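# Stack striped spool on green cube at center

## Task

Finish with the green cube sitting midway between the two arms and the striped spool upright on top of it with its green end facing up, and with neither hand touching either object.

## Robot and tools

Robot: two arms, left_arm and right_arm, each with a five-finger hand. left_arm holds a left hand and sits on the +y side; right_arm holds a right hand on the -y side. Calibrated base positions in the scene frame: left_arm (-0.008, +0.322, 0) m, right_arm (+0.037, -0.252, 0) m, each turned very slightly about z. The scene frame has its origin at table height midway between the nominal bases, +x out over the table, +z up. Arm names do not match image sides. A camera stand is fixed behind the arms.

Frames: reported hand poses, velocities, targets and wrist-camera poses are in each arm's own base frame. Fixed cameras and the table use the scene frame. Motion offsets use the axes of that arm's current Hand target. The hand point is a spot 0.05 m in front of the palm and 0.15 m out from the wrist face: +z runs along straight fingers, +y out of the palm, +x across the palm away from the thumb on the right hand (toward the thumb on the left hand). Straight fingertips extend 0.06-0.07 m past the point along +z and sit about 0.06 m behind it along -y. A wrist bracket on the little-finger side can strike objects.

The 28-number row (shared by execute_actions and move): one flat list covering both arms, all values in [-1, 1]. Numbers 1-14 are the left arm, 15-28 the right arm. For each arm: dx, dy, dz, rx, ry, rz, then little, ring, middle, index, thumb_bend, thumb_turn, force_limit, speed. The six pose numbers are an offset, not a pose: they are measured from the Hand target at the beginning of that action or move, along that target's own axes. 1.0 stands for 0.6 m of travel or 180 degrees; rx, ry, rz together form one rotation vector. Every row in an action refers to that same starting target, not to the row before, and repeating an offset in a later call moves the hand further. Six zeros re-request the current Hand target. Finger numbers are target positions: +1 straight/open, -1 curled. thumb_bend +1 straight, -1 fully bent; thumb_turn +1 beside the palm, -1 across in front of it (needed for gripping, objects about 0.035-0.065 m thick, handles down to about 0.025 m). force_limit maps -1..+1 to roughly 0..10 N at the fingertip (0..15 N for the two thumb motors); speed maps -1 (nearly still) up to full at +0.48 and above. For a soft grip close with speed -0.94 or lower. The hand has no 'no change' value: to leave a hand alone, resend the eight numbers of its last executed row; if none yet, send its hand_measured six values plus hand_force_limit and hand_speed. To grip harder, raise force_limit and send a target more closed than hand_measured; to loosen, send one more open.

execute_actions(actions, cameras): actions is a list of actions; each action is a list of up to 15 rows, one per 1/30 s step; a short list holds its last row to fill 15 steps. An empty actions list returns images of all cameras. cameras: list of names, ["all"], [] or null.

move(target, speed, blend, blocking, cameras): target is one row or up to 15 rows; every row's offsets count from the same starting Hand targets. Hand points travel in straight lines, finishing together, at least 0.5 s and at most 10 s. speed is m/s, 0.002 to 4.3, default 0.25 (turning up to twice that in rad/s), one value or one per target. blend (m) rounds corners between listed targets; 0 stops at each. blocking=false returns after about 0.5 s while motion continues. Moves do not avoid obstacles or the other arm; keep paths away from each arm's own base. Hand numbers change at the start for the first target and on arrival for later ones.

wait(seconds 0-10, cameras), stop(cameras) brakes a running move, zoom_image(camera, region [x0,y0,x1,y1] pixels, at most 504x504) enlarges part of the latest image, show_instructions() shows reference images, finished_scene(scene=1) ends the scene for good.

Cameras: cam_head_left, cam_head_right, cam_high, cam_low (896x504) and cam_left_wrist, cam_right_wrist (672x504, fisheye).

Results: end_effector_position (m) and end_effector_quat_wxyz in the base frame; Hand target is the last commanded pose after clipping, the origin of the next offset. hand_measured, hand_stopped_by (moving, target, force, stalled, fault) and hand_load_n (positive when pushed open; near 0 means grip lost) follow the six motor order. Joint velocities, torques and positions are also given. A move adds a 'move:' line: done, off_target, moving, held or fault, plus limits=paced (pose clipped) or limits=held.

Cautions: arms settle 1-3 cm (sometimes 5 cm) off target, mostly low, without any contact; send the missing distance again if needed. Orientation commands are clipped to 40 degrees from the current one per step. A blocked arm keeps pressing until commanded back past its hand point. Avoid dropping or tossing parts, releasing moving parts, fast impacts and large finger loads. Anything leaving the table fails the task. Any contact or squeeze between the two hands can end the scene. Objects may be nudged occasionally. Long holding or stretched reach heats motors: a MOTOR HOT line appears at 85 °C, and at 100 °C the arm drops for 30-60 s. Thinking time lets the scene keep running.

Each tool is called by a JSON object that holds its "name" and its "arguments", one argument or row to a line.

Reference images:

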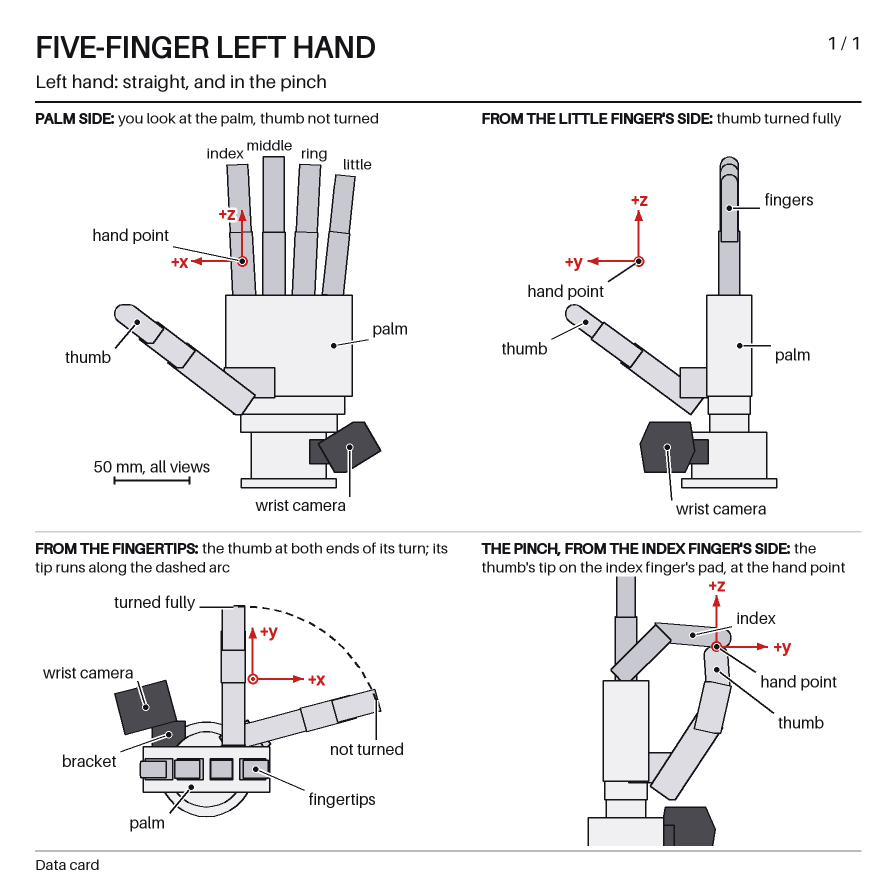

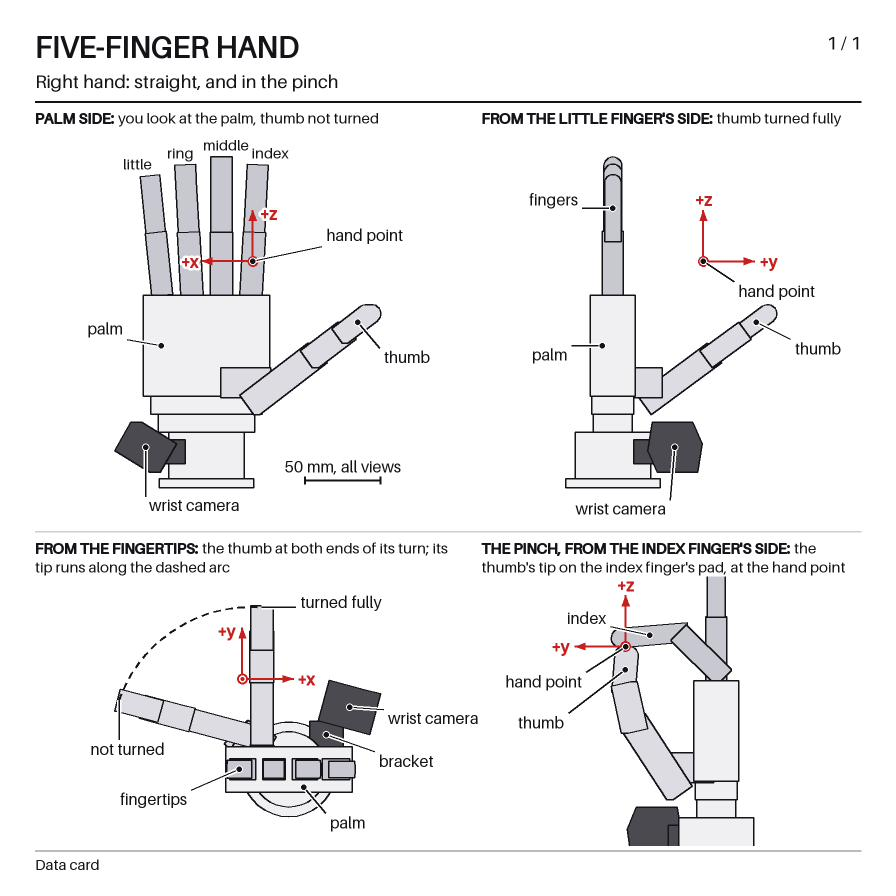

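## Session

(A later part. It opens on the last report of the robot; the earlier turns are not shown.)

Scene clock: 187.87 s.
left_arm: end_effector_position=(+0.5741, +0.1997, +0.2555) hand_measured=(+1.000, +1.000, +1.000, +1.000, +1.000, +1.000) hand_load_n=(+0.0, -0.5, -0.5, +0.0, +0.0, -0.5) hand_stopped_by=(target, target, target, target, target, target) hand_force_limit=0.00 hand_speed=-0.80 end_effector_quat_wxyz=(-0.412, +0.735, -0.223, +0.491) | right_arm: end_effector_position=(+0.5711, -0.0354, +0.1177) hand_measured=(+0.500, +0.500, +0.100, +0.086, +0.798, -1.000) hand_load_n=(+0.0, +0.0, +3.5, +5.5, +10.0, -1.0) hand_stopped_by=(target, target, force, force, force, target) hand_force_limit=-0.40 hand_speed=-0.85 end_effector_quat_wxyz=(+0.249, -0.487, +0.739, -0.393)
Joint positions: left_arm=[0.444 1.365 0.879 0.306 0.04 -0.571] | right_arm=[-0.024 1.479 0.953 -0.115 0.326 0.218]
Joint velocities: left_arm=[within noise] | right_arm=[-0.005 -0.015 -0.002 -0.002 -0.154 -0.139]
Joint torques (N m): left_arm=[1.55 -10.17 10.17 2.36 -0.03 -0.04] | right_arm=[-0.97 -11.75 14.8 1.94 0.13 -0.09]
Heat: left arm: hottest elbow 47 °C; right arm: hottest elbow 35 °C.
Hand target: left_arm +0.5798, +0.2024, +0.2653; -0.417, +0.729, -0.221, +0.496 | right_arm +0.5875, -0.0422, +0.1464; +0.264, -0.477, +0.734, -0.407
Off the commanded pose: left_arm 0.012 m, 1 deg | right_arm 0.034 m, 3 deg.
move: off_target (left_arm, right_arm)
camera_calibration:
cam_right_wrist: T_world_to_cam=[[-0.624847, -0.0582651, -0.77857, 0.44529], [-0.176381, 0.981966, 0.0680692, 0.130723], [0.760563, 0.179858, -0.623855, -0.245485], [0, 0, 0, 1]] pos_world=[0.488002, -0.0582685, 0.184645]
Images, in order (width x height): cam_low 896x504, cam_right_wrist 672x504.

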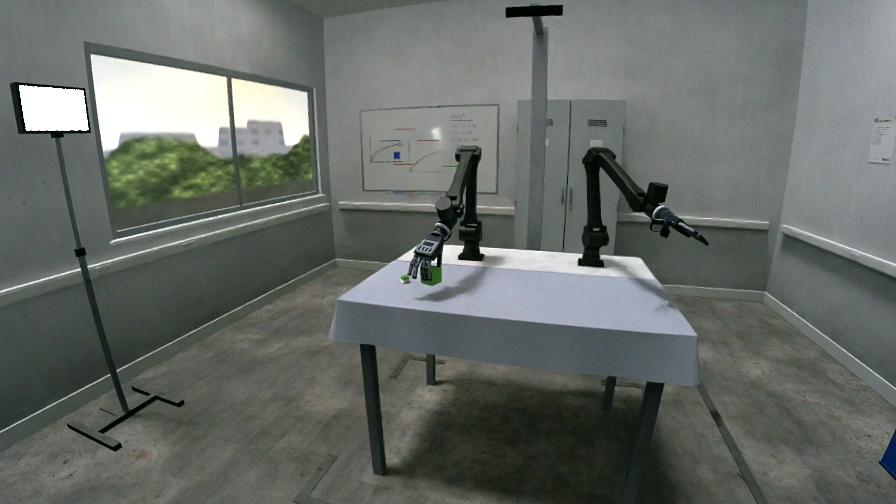

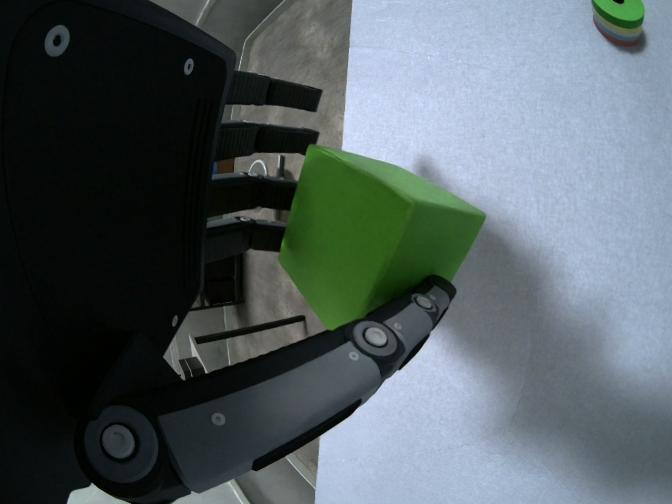

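{"name": "move", "arguments": {
  "target": [0,0,0,0,0,0,1,1,1,1,1,1,0,-0.8,-0.3180,0.3227,-0.5903,0,-0.3015,-0.1884,0.5,0.5,-0.1,-0.1,0.5,-1,-0.4,-0.85],
  "speed": 0.16,
  "cameras": ["all"]
}}

Scene clock: 199.07 s.
left_arm: end_effector_position=(+0.5741, +0.1997, +0.2555) hand_measured=(+1.000, +1.000, +1.000, +1.000, +1.000, +1.000) hand_load_n=(+0.0, +0.0, +0.0, +0.0, +0.0, -0.5) hand_stopped_by=(target, target, target, target, target, target) hand_force_limit=0.00 hand_speed=-0.80 end_effector_quat_wxyz=(-0.412, +0.735, -0.223, +0.491) | right_arm: end_effector_position=(+0.2994, +0.2938, +0.1604) hand_measured=(+0.500, +0.500, +0.100, +0.086, +0.798, -1.000) hand_load_n=(+0.0, +0.0, +3.5, +5.5, +10.5, -1.0) hand_stopped_by=(target, target, force, force, force, target) hand_force_limit=-0.40 hand_speed=-0.85 end_effector_quat_wxyz=(-0.433, +0.793, -0.378, +0.202)
Joint positions: left_arm=[0.444 1.365 0.879 0.306 0.04 -0.571] | right_arm=[0.708 0.972 0.638 -0.242 0.016 0.018]
Joint torques (N m): left_arm=[0.73 -10.64 10.17 2.36 -0.02 -0.05] | right_arm=[0.62 -5.71 12.38 2.1 0.07 -0.08]
Heat: left arm: hottest elbow 47 °C; right arm: hottest elbow 37 °C.
Hand target: left_arm +0.5798, +0.2024, +0.2653; -0.417, +0.729, -0.221, +0.496 | right_arm +0.2973, +0.2960, +0.1700; -0.439, +0.793, -0.370, +0.205
Off the commanded pose: left_arm 0.012 m, 1 deg | right_arm 0.010 m, 1 deg.
move: off_target (left_arm)
camera_calibration:
cam_right_wrist: T_world_to_cam=[[-0.225386, -0.556749, -0.79952, 0.358191], [-0.955451, 0.286823, 0.0696123, 0.193732], [0.190564, 0.779591, -0.596592, -0.0813042], [0, 0, 0, 1]] pos_world=[0.281326, 0.20724, 0.224389]

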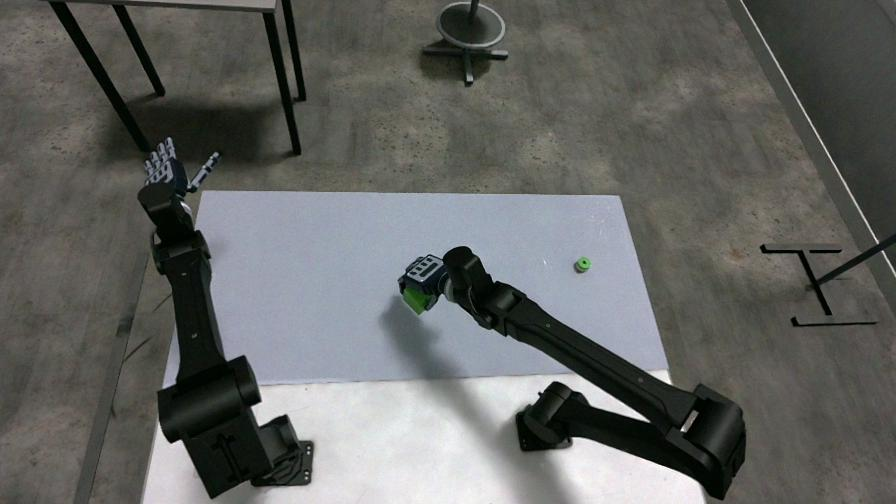

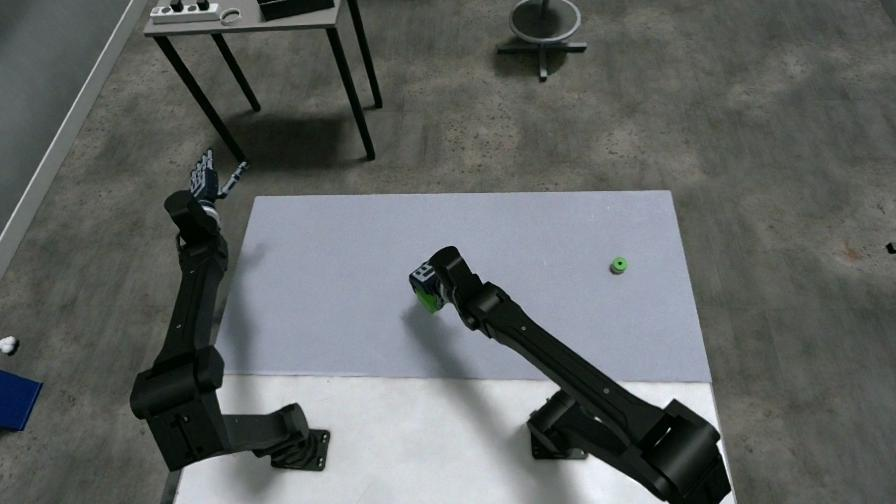

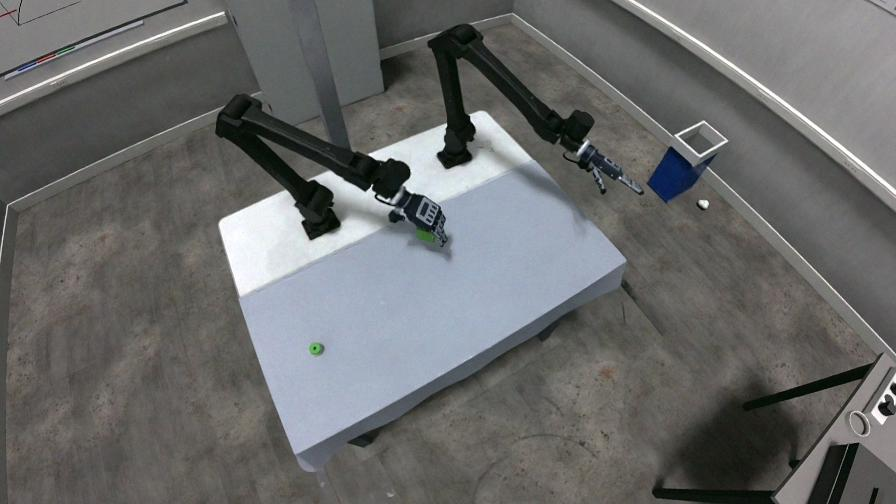

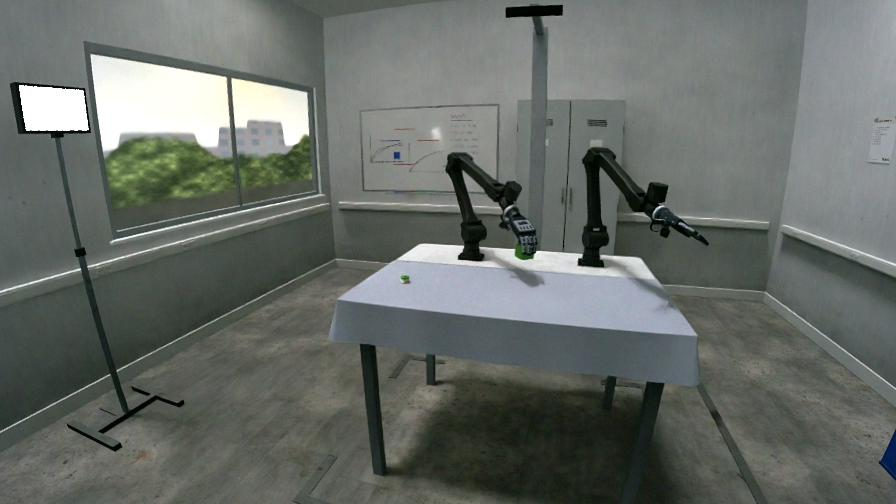

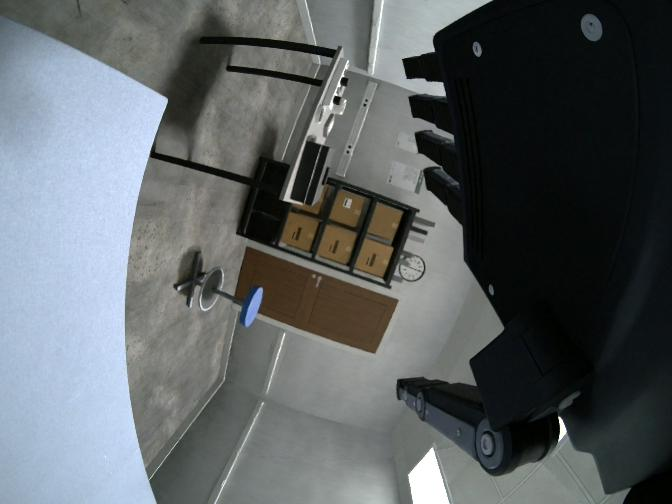

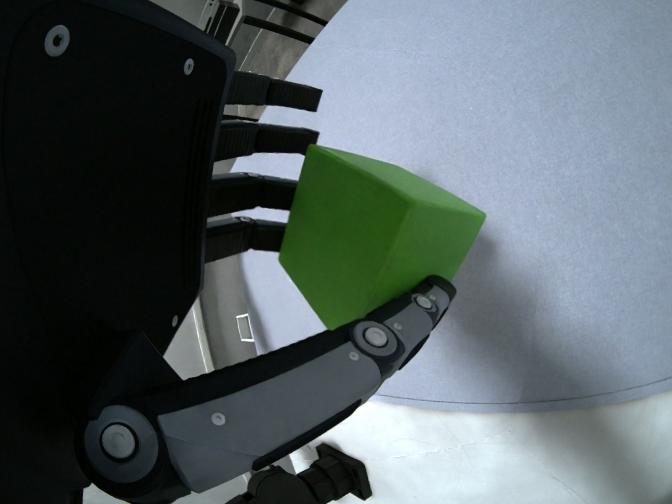

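{"name": "zoom_image", "arguments": {
  "camera": "cam_head_left",
  "region": [380, 230, 480, 330]
}}

{"name": "zoom_image", "arguments": {
  "camera": "cam_low",
  "region": [480, 200, 580, 280]
}}

Scaled by 5.040 from the camera's 896x504 image, which has a finer 1280x720 frame.

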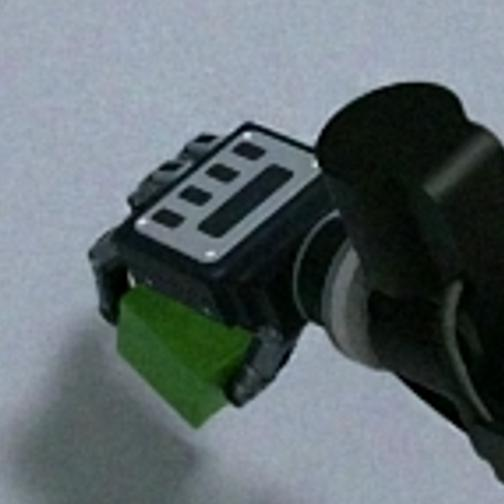

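Scaled by 5.040 from the camera's 896x504 image, which has a finer 1280x720 frame.

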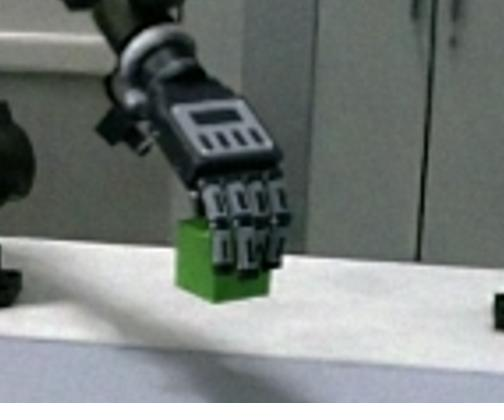

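{"name": "move", "arguments": {
  "target": [0,0,0,0,0,0,1,1,1,1,1,1,0,-0.8,0,0.1131,0.0707,0,0,0,0.5,0.5,-0.1,-0.1,0.5,-1,-0.4,-0.85],
  "speed": 0.12,
  "cameras": ["cam_right_wrist","cam_low","cam_head_left","cam_high"]
}}

{"name": "zoom_image", "arguments": {
  "camera": "cam_low",
  "region": [480, 200, 580, 280]
}}

{"name": "zoom_image", "arguments": {
  "camera": "cam_head_left",
  "region": [380, 230, 480, 330]
}}

Scene clock: 217.10 s.
left_arm: end_effector_position=(+0.5741, +0.1997, +0.2555) hand_measured=(+1.000, +1.000, +1.000, +1.000, +1.000, +1.000) hand_load_n=(+0.0, +0.0, +0.0, +0.0, +0.0, +0.0) hand_stopped_by=(target, target, target, target, target, target) hand_force_limit=0.00 hand_speed=-0.80 end_effector_quat_wxyz=(-0.412, +0.735, -0.223, +0.491) | right_arm: end_effector_position=(+0.2948, +0.2901, +0.0892) hand_measured=(+0.500, +0.500, +0.100, +0.086, +0.798, -1.000) hand_load_n=(+0.0, +0.0, +3.5, +6.0, +10.5, -1.0) hand_stopped_by=(target, target, force, force, force, target) hand_force_limit=-0.40 hand_speed=-0.85 end_effector_quat_wxyz=(-0.433, +0.793, -0.378, +0.202)
Joint positions: left_arm=[0.444 1.365 0.879 0.306 0.04 -0.571] | right_arm=[0.709 1.073 0.49 0.009 0.016 0.018]
Joint torques (N m): left_arm=[1.14 -10.46 10.09 2.21 -0.05 -0.06] | right_arm=[0.56 -3.84 10.58 3.77 0.08 -0.09]
Heat: left arm: hottest elbow 47 °C; right arm: hottest elbow 39 °C.
Hand target: left_arm +0.5798, +0.2024, +0.2653; -0.417, +0.729, -0.221, +0.496 | right_arm +0.2972, +0.2960, +0.0898; -0.439, +0.793, -0.370, +0.205
Off the commanded pose: left_arm 0.012 m, 1 deg | right_arm 0.006 m, 1 deg.
move: off_target (left_arm)
camera_calibration:
cam_right_wrist: T_world_to_cam=[[-0.224916, -0.55658, -0.79977, 0.298067], [-0.955584, 0.286432, 0.0693997, 0.195597], [0.190453, 0.779856, -0.596282, -0.12011], [0, 0, 0, 1]] pos_world=[0.276825, 0.203541, 0.153191]
Images, in order (width x height): cam_head_left 896x504, cam_high 896x504, cam_low 896x504, cam_right_wrist 672x504.

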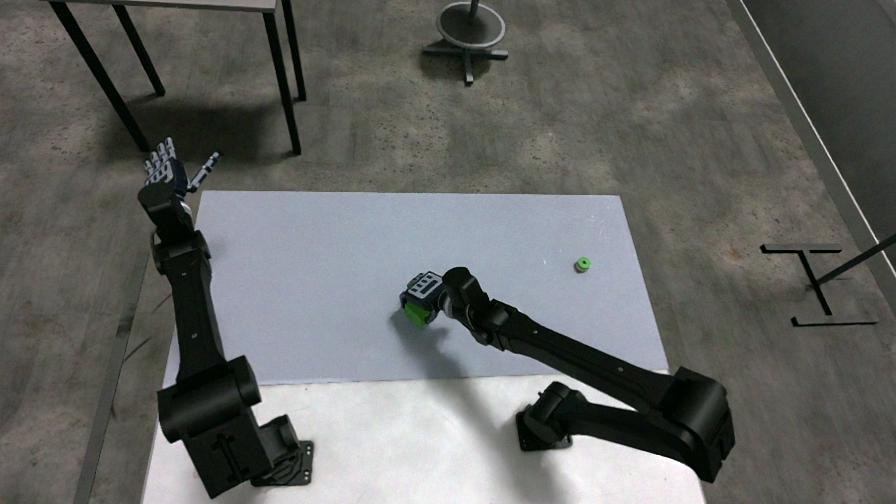

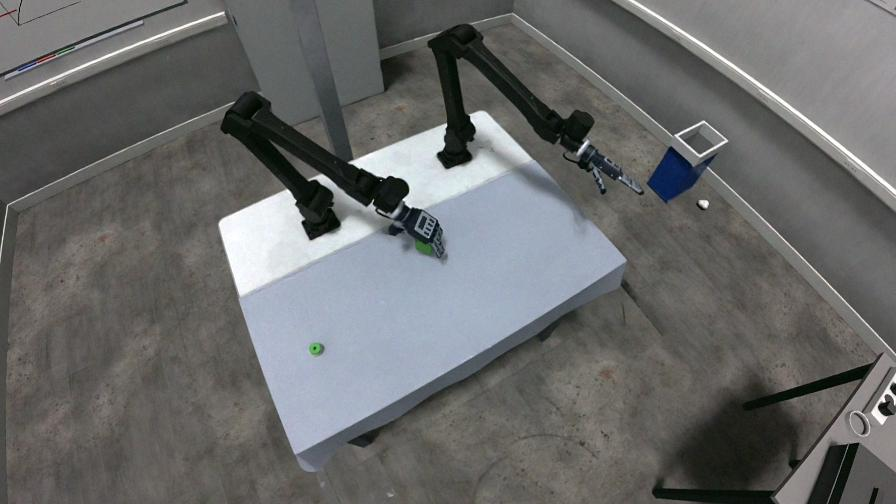

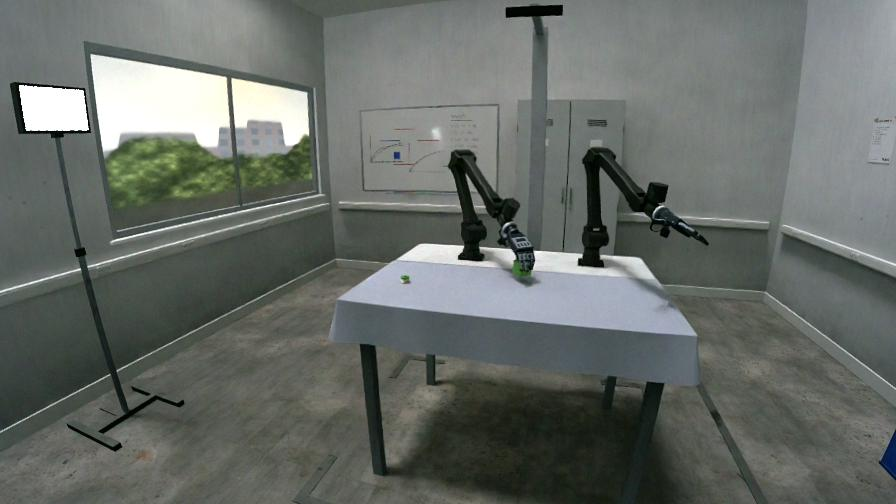

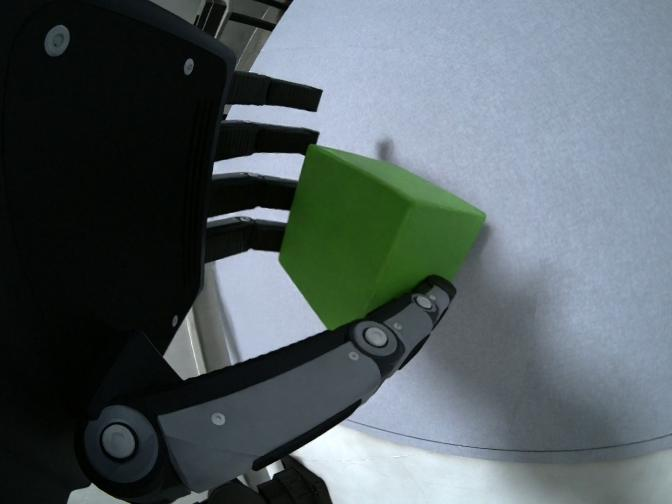

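Scaled by 5.040 from the camera's 896x504 image, which has a finer 1280x720 frame.

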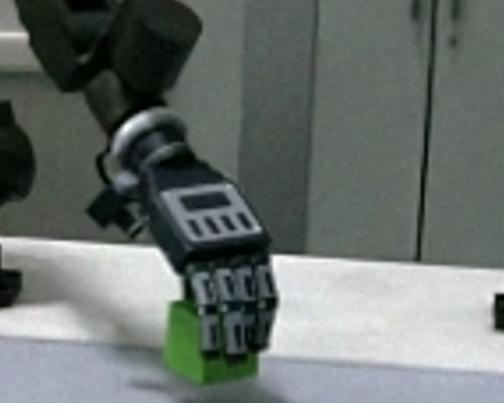

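Scaled by 5.040 from the camera's 896x504 image, which has a finer 1280x720 frame.

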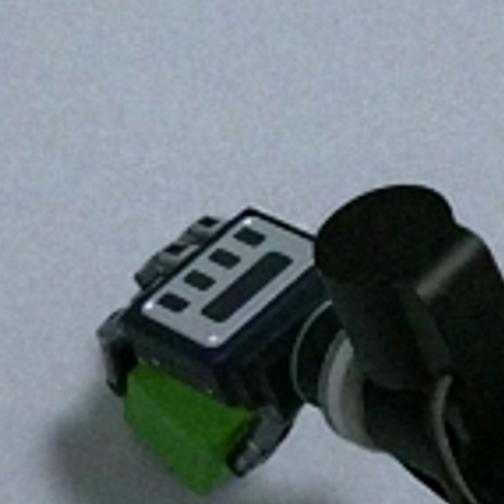

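{"name": "move", "arguments": {
  "target": [0,0,0,0,0,0,1,1,1,1,1,1,0,-0.8,-0.0153,0.0272,0.0320,0,0,0,0.5,0.5,-0.1,-0.1,0.5,-1,-0.4,-0.85],
  "speed": 0.06,
  "cameras": ["cam_right_wrist","cam_low","cam_head_left","cam_high"]
}}

{"name": "zoom_image", "arguments": {
  "camera": "cam_low",
  "region": [480, 220, 580, 300]
}}

{"name": "zoom_image", "arguments": {
  "camera": "cam_head_left",
  "region": [380, 250, 480, 350]
}}

Scene clock: 227.07 s.
left_arm: end_effector_position=(+0.5741, +0.1997, +0.2555) hand_measured=(+1.000, +1.000, +1.000, +1.000, +1.000, +1.000) hand_load_n=(-0.5, +0.0, +0.0, +0.0, +0.0, -0.5) hand_stopped_by=(target, target, target, target, target, target) hand_force_limit=0.00 hand_speed=-0.80 end_effector_quat_wxyz=(-0.412, +0.735, -0.223, +0.491) | right_arm: end_effector_position=(+0.2967, +0.3011, +0.0664) hand_measured=(+0.500, +0.500, +0.100, +0.086, +0.798, -1.000) hand_load_n=(+0.0, +0.0, +3.5, +6.0, +10.5, -1.0) hand_stopped_by=(target, target, force, force, force, target) hand_force_limit=-0.40 hand_speed=-0.85 end_effector_quat_wxyz=(-0.433, +0.795, -0.371, +0.206)
Joint positions: left_arm=[0.444 1.365 0.879 0.306 0.04 -0.571] | right_arm=[0.737 1.159 0.472 0.116 0.04 0.018]
Joint torques (N m): left_arm=[0.91 -10.29 10.24 2.37 -0.03 -0.08] | right_arm=[0.79 -4.25 9.77 3.74 0.14 0.05]
Heat: left arm: hottest elbow 47 °C; right arm: hottest elbow 37 °C.
Hand target: left_arm +0.5798, +0.2024, +0.2653; -0.417, +0.729, -0.221, +0.496 | right_arm +0.2972, +0.3078, +0.0659; -0.439, +0.793, -0.370, +0.205
Off the commanded pose: left_arm 0.012 m, 1 deg | right_arm 0.007 m, 1 deg.
move: off_target (left_arm)
camera_calibration:
cam_right_wrist: T_world_to_cam=[[-0.212028, -0.56481, -0.797517, 0.284857], [-0.958444, 0.279563, 0.0568222, 0.199501], [0.190863, 0.776424, -0.600614, -0.141457], [0, 0, 0, 1]] pos_world=[0.278607, 0.214948, 0.130881]
Images, in order (width x height): cam_head_left 896x504, cam_high 896x504, cam_low 896x504, cam_right_wrist 672x504.

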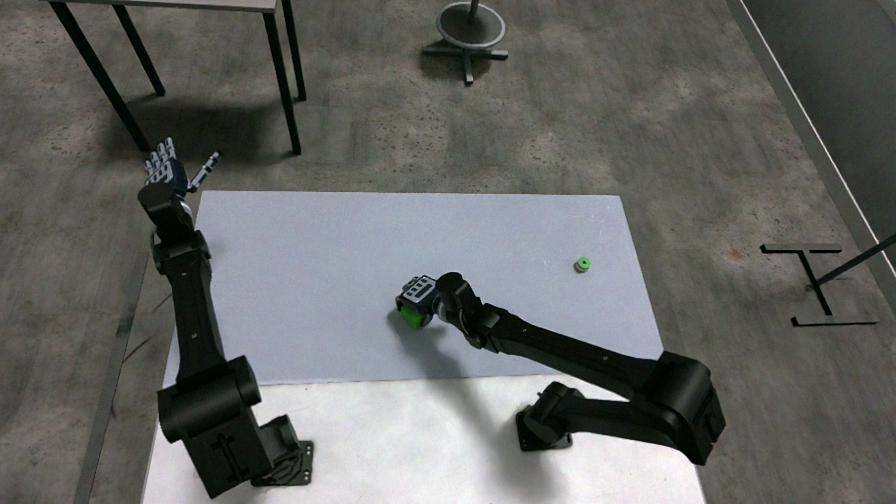

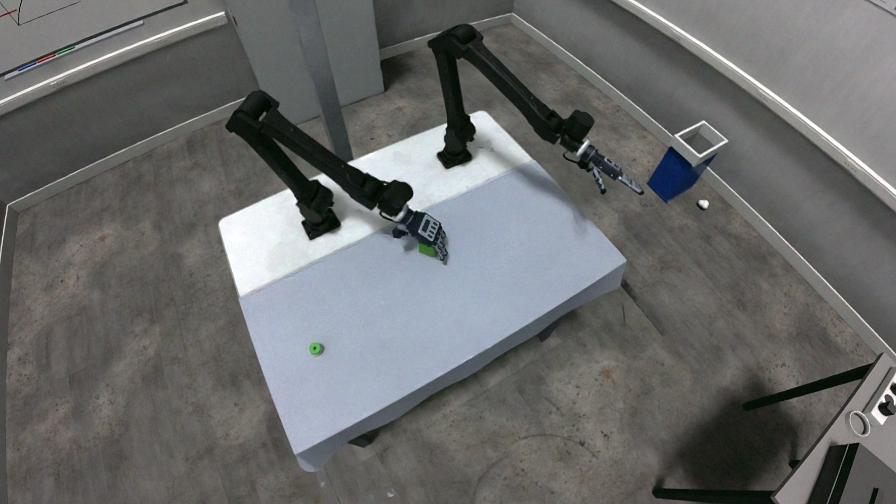

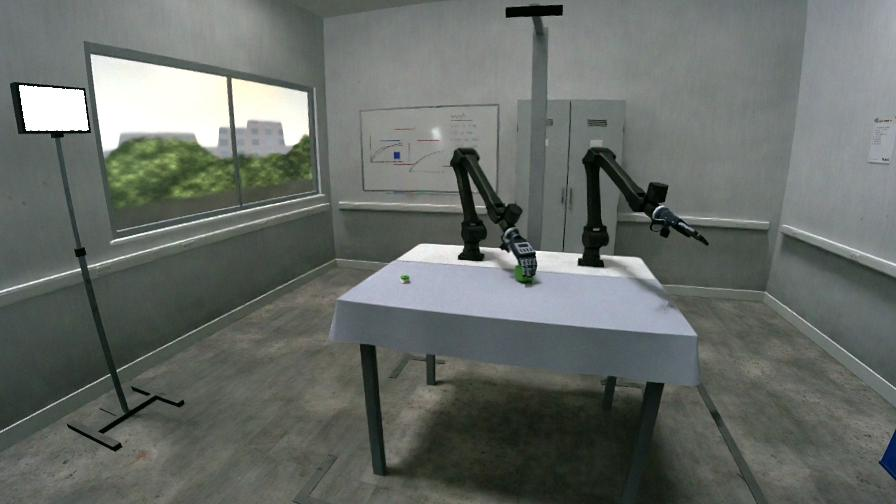

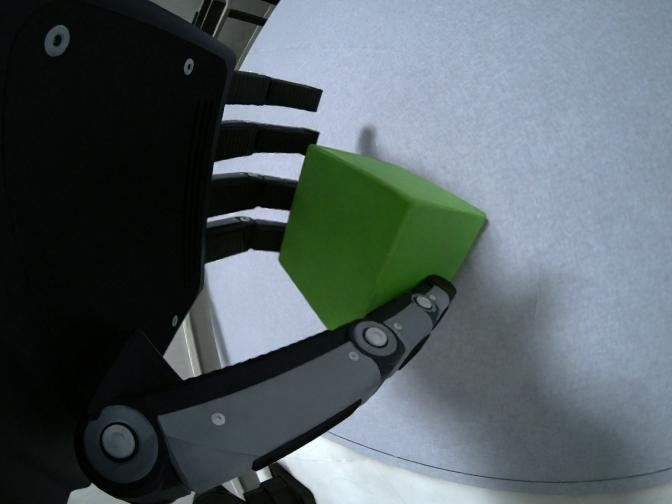

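Scaled by 5.040 from the camera's 896x504 image, which has a finer 1280x720 frame.

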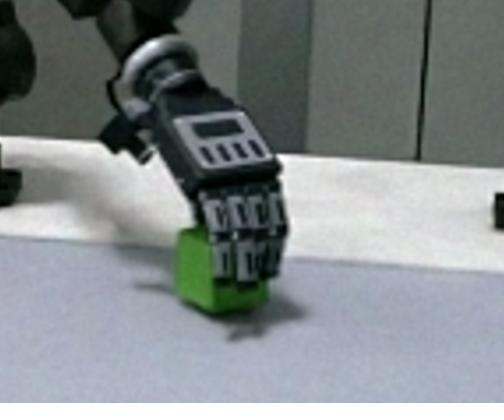

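Scaled by 5.040 from the camera's 896x504 image, which has a finer 1280x720 frame.

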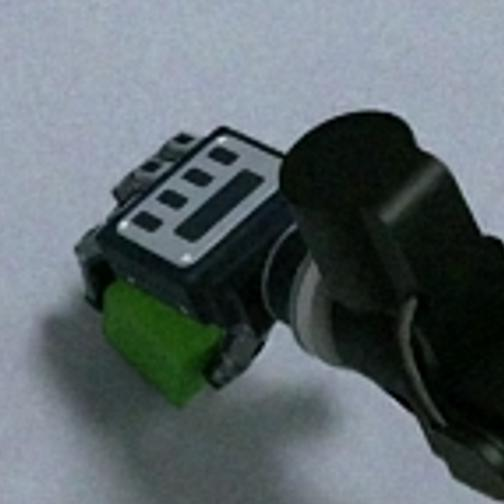

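{"name": "move", "arguments": {
  "target": [0,0,0,0,0,0,1,1,1,1,1,1,0,-0.8,0,0.0141,0.0088,0,0,0,0.5,0.5,-0.1,-0.1,0.5,-1,-0.4,-0.85],
  "speed": 0.04,
  "cameras": ["cam_right_wrist","cam_low"]
}}

{"name": "zoom_image", "arguments": {
  "camera": "cam_low",
  "region": [500, 250, 560, 298]
}}

{"name": "zoom_image", "arguments": {
  "camera": "cam_right_wrist",
  "region": [330, 80, 580, 350]
}}

Scene clock: 233.43 s.
left_arm: end_effector_position=(+0.5741, +0.1997, +0.2555) hand_measured=(+1.000, +1.000, +1.000, +1.000, +1.000, +1.000) hand_load_n=(+0.0, +0.0, +0.0, +0.0, +0.0, -0.5) hand_stopped_by=(target, target, target, target, target, target) hand_force_limit=0.00 hand_speed=-0.80 end_effector_quat_wxyz=(-0.412, +0.735, -0.223, +0.491) | right_arm: end_effector_position=(+0.2975, +0.3020, +0.0579) hand_measured=(+0.500, +0.500, +0.100, +0.086, +0.798, -1.000) hand_load_n=(+0.0, +0.0, +3.5, +6.0, +10.0, -1.5) hand_stopped_by=(target, target, force, force, force, target) hand_force_limit=-0.40 hand_speed=-0.85 end_effector_quat_wxyz=(-0.434, +0.795, -0.371, +0.207)
Joint positions: left_arm=[0.444 1.365 0.879 0.306 0.04 -0.571] | right_arm=[0.737 1.186 0.46 0.158 0.04 0.018]
Joint torques (N m): left_arm=[1.32 -10.23 10.09 2.33 -0.04 -0.07] | right_arm=[0.79 -4.6 9.32 3.75 0.12 0.05]
Heat: left arm: hottest elbow 48 °C; right arm: hottest elbow 36 °C.
Hand target: left_arm +0.5798, +0.2024, +0.2653; -0.417, +0.729, -0.221, +0.496 | right_arm +0.2971, +0.3080, +0.0558; -0.439, +0.793, -0.370, +0.205
Off the commanded pose: left_arm 0.012 m, 1 deg | right_arm 0.006 m, 1 deg.
move: off_target (left_arm)
camera_calibration:
cam_right_wrist: T_world_to_cam=[[-0.210034, -0.563295, -0.799115, 0.277786], [-0.958606, 0.279369, 0.0550267, 0.200778], [0.192251, 0.777593, -0.598655, -0.148234], [0, 0, 0, 1]] pos_world=[0.279309, 0.21565, 0.122194]
Images, in order (width x height): cam_low 896x504, cam_right_wrist 672x504.

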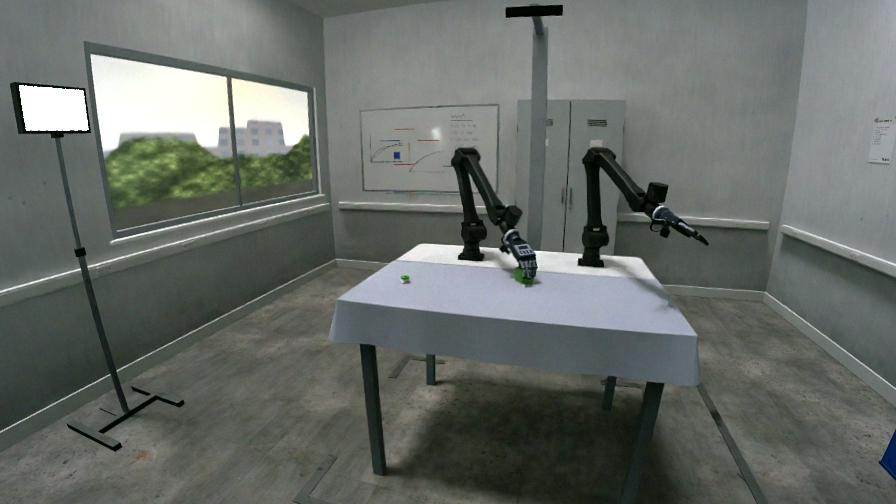

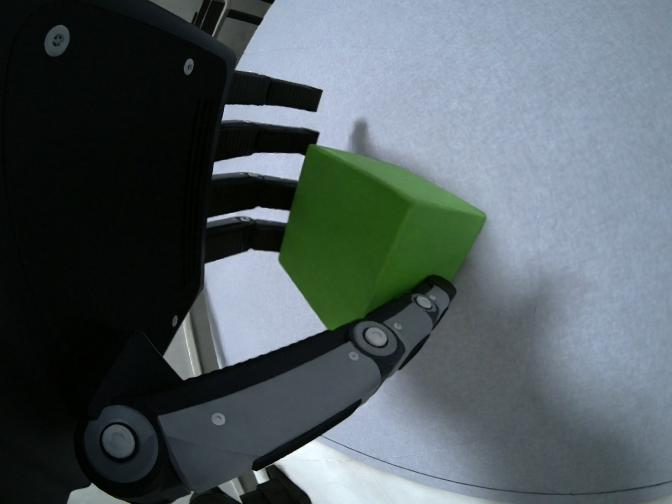

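Scaled by 8.400 from the camera's 896x504 image, which has a finer 1280x720 frame.

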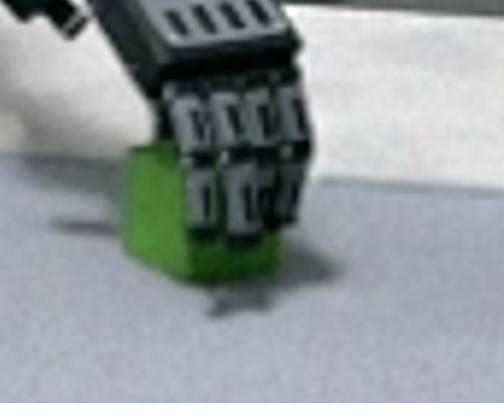

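Scaled by 1.867 from the camera's 672x504 image, which has a finer 960x720 frame.

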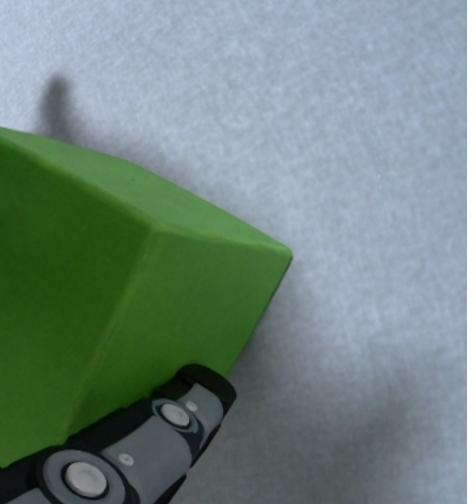

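{"name": "move", "arguments": {
  "target": [0,0,0,0,0,0,1,1,1,1,1,1,0,-0.8,0,0.0113,0.0071,0,0,0,0.5,0.5,-0.1,-0.1,0.5,-1,-0.4,-0.85],
  "speed": 0.03,
  "cameras": ["cam_right_wrist"]
}}

{"name": "zoom_image", "arguments": {
  "camera": "cam_right_wrist",
  "region": [330, 80, 580, 350]
}}

Scene clock: 238.33 s.
left_arm: end_effector_position=(+0.5741, +0.1997, +0.2555) hand_measured=(+1.000, +1.000, +1.000, +1.000, +1.000, +1.000) hand_load_n=(+0.0, +0.0, +0.0, +0.0, +0.0, +0.0) hand_stopped_by=(target, target, target, target, target, target) hand_force_limit=0.00 hand_speed=-0.80 end_effector_quat_wxyz=(-0.412, +0.735, -0.223, +0.491) | right_arm: end_effector_position=(+0.3004, +0.3047, +0.0573) hand_measured=(+0.500, +0.500, +0.100, +0.086, +0.798, -1.000) hand_load_n=(+0.0, +0.0, +3.0, +5.5, +10.0, -1.5) hand_stopped_by=(target, target, force, force, force, target) hand_force_limit=-0.40 hand_speed=-0.85 end_effector_quat_wxyz=(-0.442, +0.790, -0.369, +0.210)
Joint positions: left_arm=[0.444 1.365 0.879 0.306 0.04 -0.571] | right_arm=[0.737 1.2 0.455 0.196 0.04 0.018]
Joint torques (N m): left_arm=[1.49 -10.4 10.18 2.35 -0.08 -0.05] | right_arm=[0.79 -3.78 8.72 3.59 0.12 0.05]
Heat: left arm: hottest elbow 48 °C; right arm: hottest elbow 36 °C.
Hand target: left_arm +0.5798, +0.2024, +0.2653; -0.417, +0.729, -0.221, +0.496 | right_arm +0.2971, +0.3080, +0.0479; -0.439, +0.793, -0.370, +0.205
Off the commanded pose: left_arm 0.012 m, 1 deg | right_arm 0.011 m, 1 deg.
move: off_target (left_arm, right_arm)
camera_calibration:
cam_right_wrist: T_world_to_cam=[[-0.198986, -0.55272, -0.809262, 0.273508], [-0.959243, 0.278919, 0.0453645, 0.203748], [0.200644, 0.785306, -0.585693, -0.156779], [0, 0, 0, 1]] pos_world=[0.281325, 0.217464, 0.120272]
Images, in order (width x height): cam_right_wrist 672x504.

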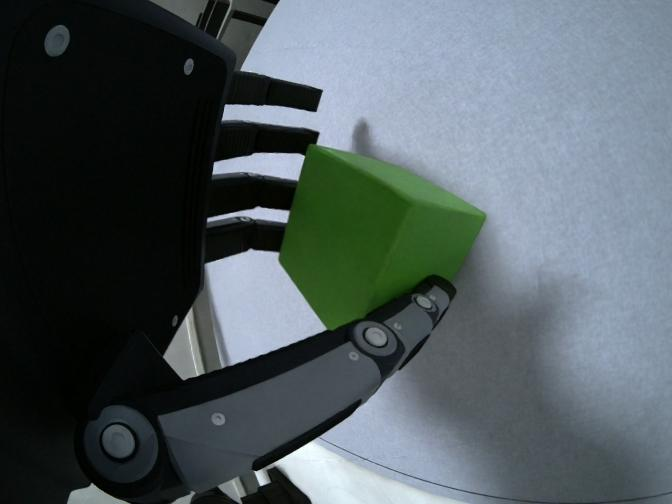

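Scaled by 1.867 from the camera's 672x504 image, which has a finer 960x720 frame.

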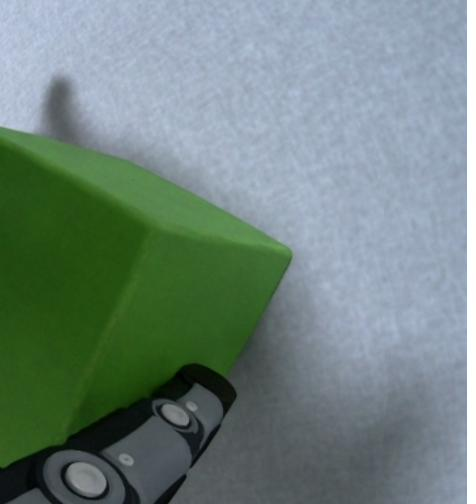

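{"name": "move", "arguments": {
  "target": [
    [0,0,0,0,0,0,1,1,1,1,1,1,0,-0.8,0,-0.0113,-0.0071,0,0,0,0.5,0.5,-0.1,-0.1,0.5,-1,-0.4,-0.85],
    [0,0,0,0,0,0,1,1,1,1,1,1,0,-0.8,0,-0.0113,-0.0071,0,0,0,0.5,0.5,0.5,0.5,1,-1,-0.4,-0.7]
  ],
  "speed": 0.03,
  "cameras": ["cam_right_wrist","cam_low"]
}}

{"name": "zoom_image", "arguments": {
  "camera": "cam_low",
  "region": [500, 250, 560, 298]
}}

Scene clock: 245.40 s.
left_arm: end_effector_position=(+0.5741, +0.1997, +0.2555) hand_measured=(+1.000, +1.000, +1.000, +1.000, +1.000, +1.000) hand_load_n=(+0.0, +0.0, +0.0, +0.0, +0.0, +0.0) hand_stopped_by=(target, target, target, target, target, target) hand_force_limit=0.00 hand_speed=-0.80 end_effector_quat_wxyz=(-0.412, +0.735, -0.223, +0.491) | right_arm: end_effector_position=(+0.3005, +0.3047, +0.0574) hand_measured=(+0.500, +0.500, +0.500, +0.500, +1.000, -1.000) hand_load_n=(+0.0, +0.0, +0.0, +0.0, +0.0, +0.0) hand_stopped_by=(target, target, target, target, target, target) hand_force_limit=-0.40 hand_speed=-0.70 end_effector_quat_wxyz=(-0.442, +0.790, -0.369, +0.210)
Joint positions: left_arm=[0.444 1.365 0.879 0.306 0.04 -0.571] | right_arm=[0.737 1.2 0.455 0.196 0.04 0.018]
Joint torques (N m): left_arm=[0.85 -10.17 10.19 2.33 -0.03 -0.08] | right_arm=[0.79 -5.42 9.68 2.09 0.12 0.05]
Heat: left arm: hottest elbow 48 °C; right arm: hottest elbow 35 °C.
Hand target: left_arm +0.5798, +0.2024, +0.2653; -0.417, +0.729, -0.221, +0.496 | right_arm +0.2971, +0.3080, +0.0560; -0.439, +0.793, -0.370, +0.205
Off the commanded pose: left_arm 0.012 m, 1 deg | right_arm 0.005 m, 1 deg.
move: off_target (left_arm)
camera_calibration:
cam_right_wrist: T_world_to_cam=[[-0.198772, -0.55257, -0.809417, 0.27349], [-0.959245, 0.278946, 0.045136, 0.203743], [0.200843, 0.785401, -0.585497, -0.156957], [0, 0, 0, 1]] pos_world=[0.281325, 0.217564, 0.120273]
Images, in order (width x height): cam_low 896x504, cam_right_wrist 672x504.

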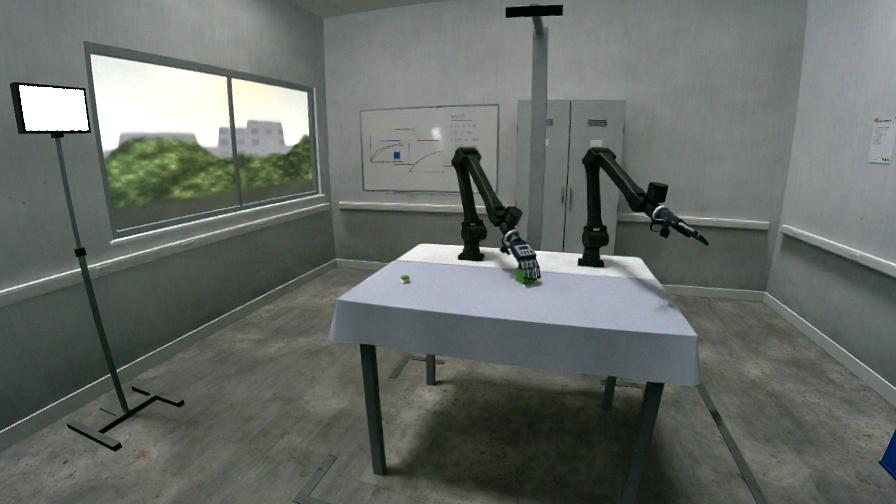

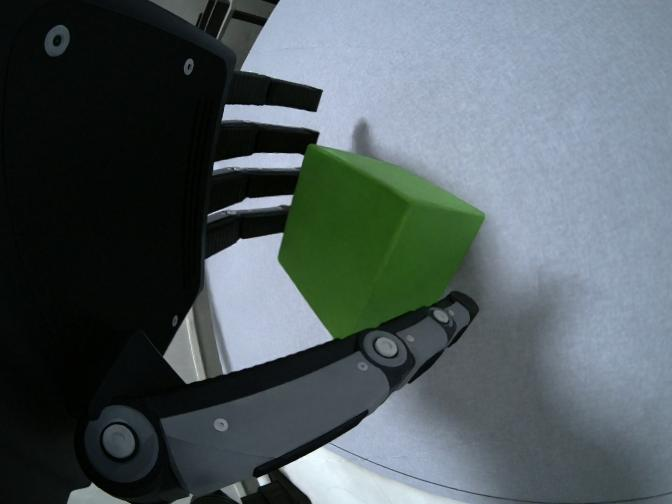

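Scaled by 8.400 from the camera's 896x504 image, which has a finer 1280x720 frame.

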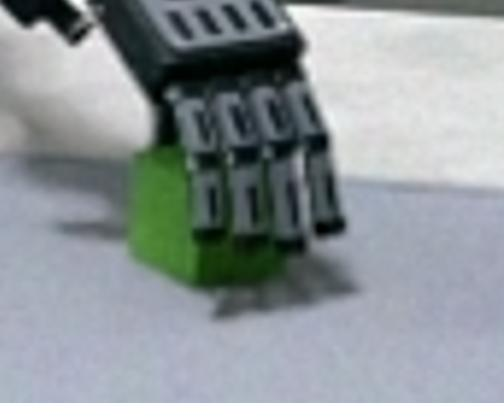

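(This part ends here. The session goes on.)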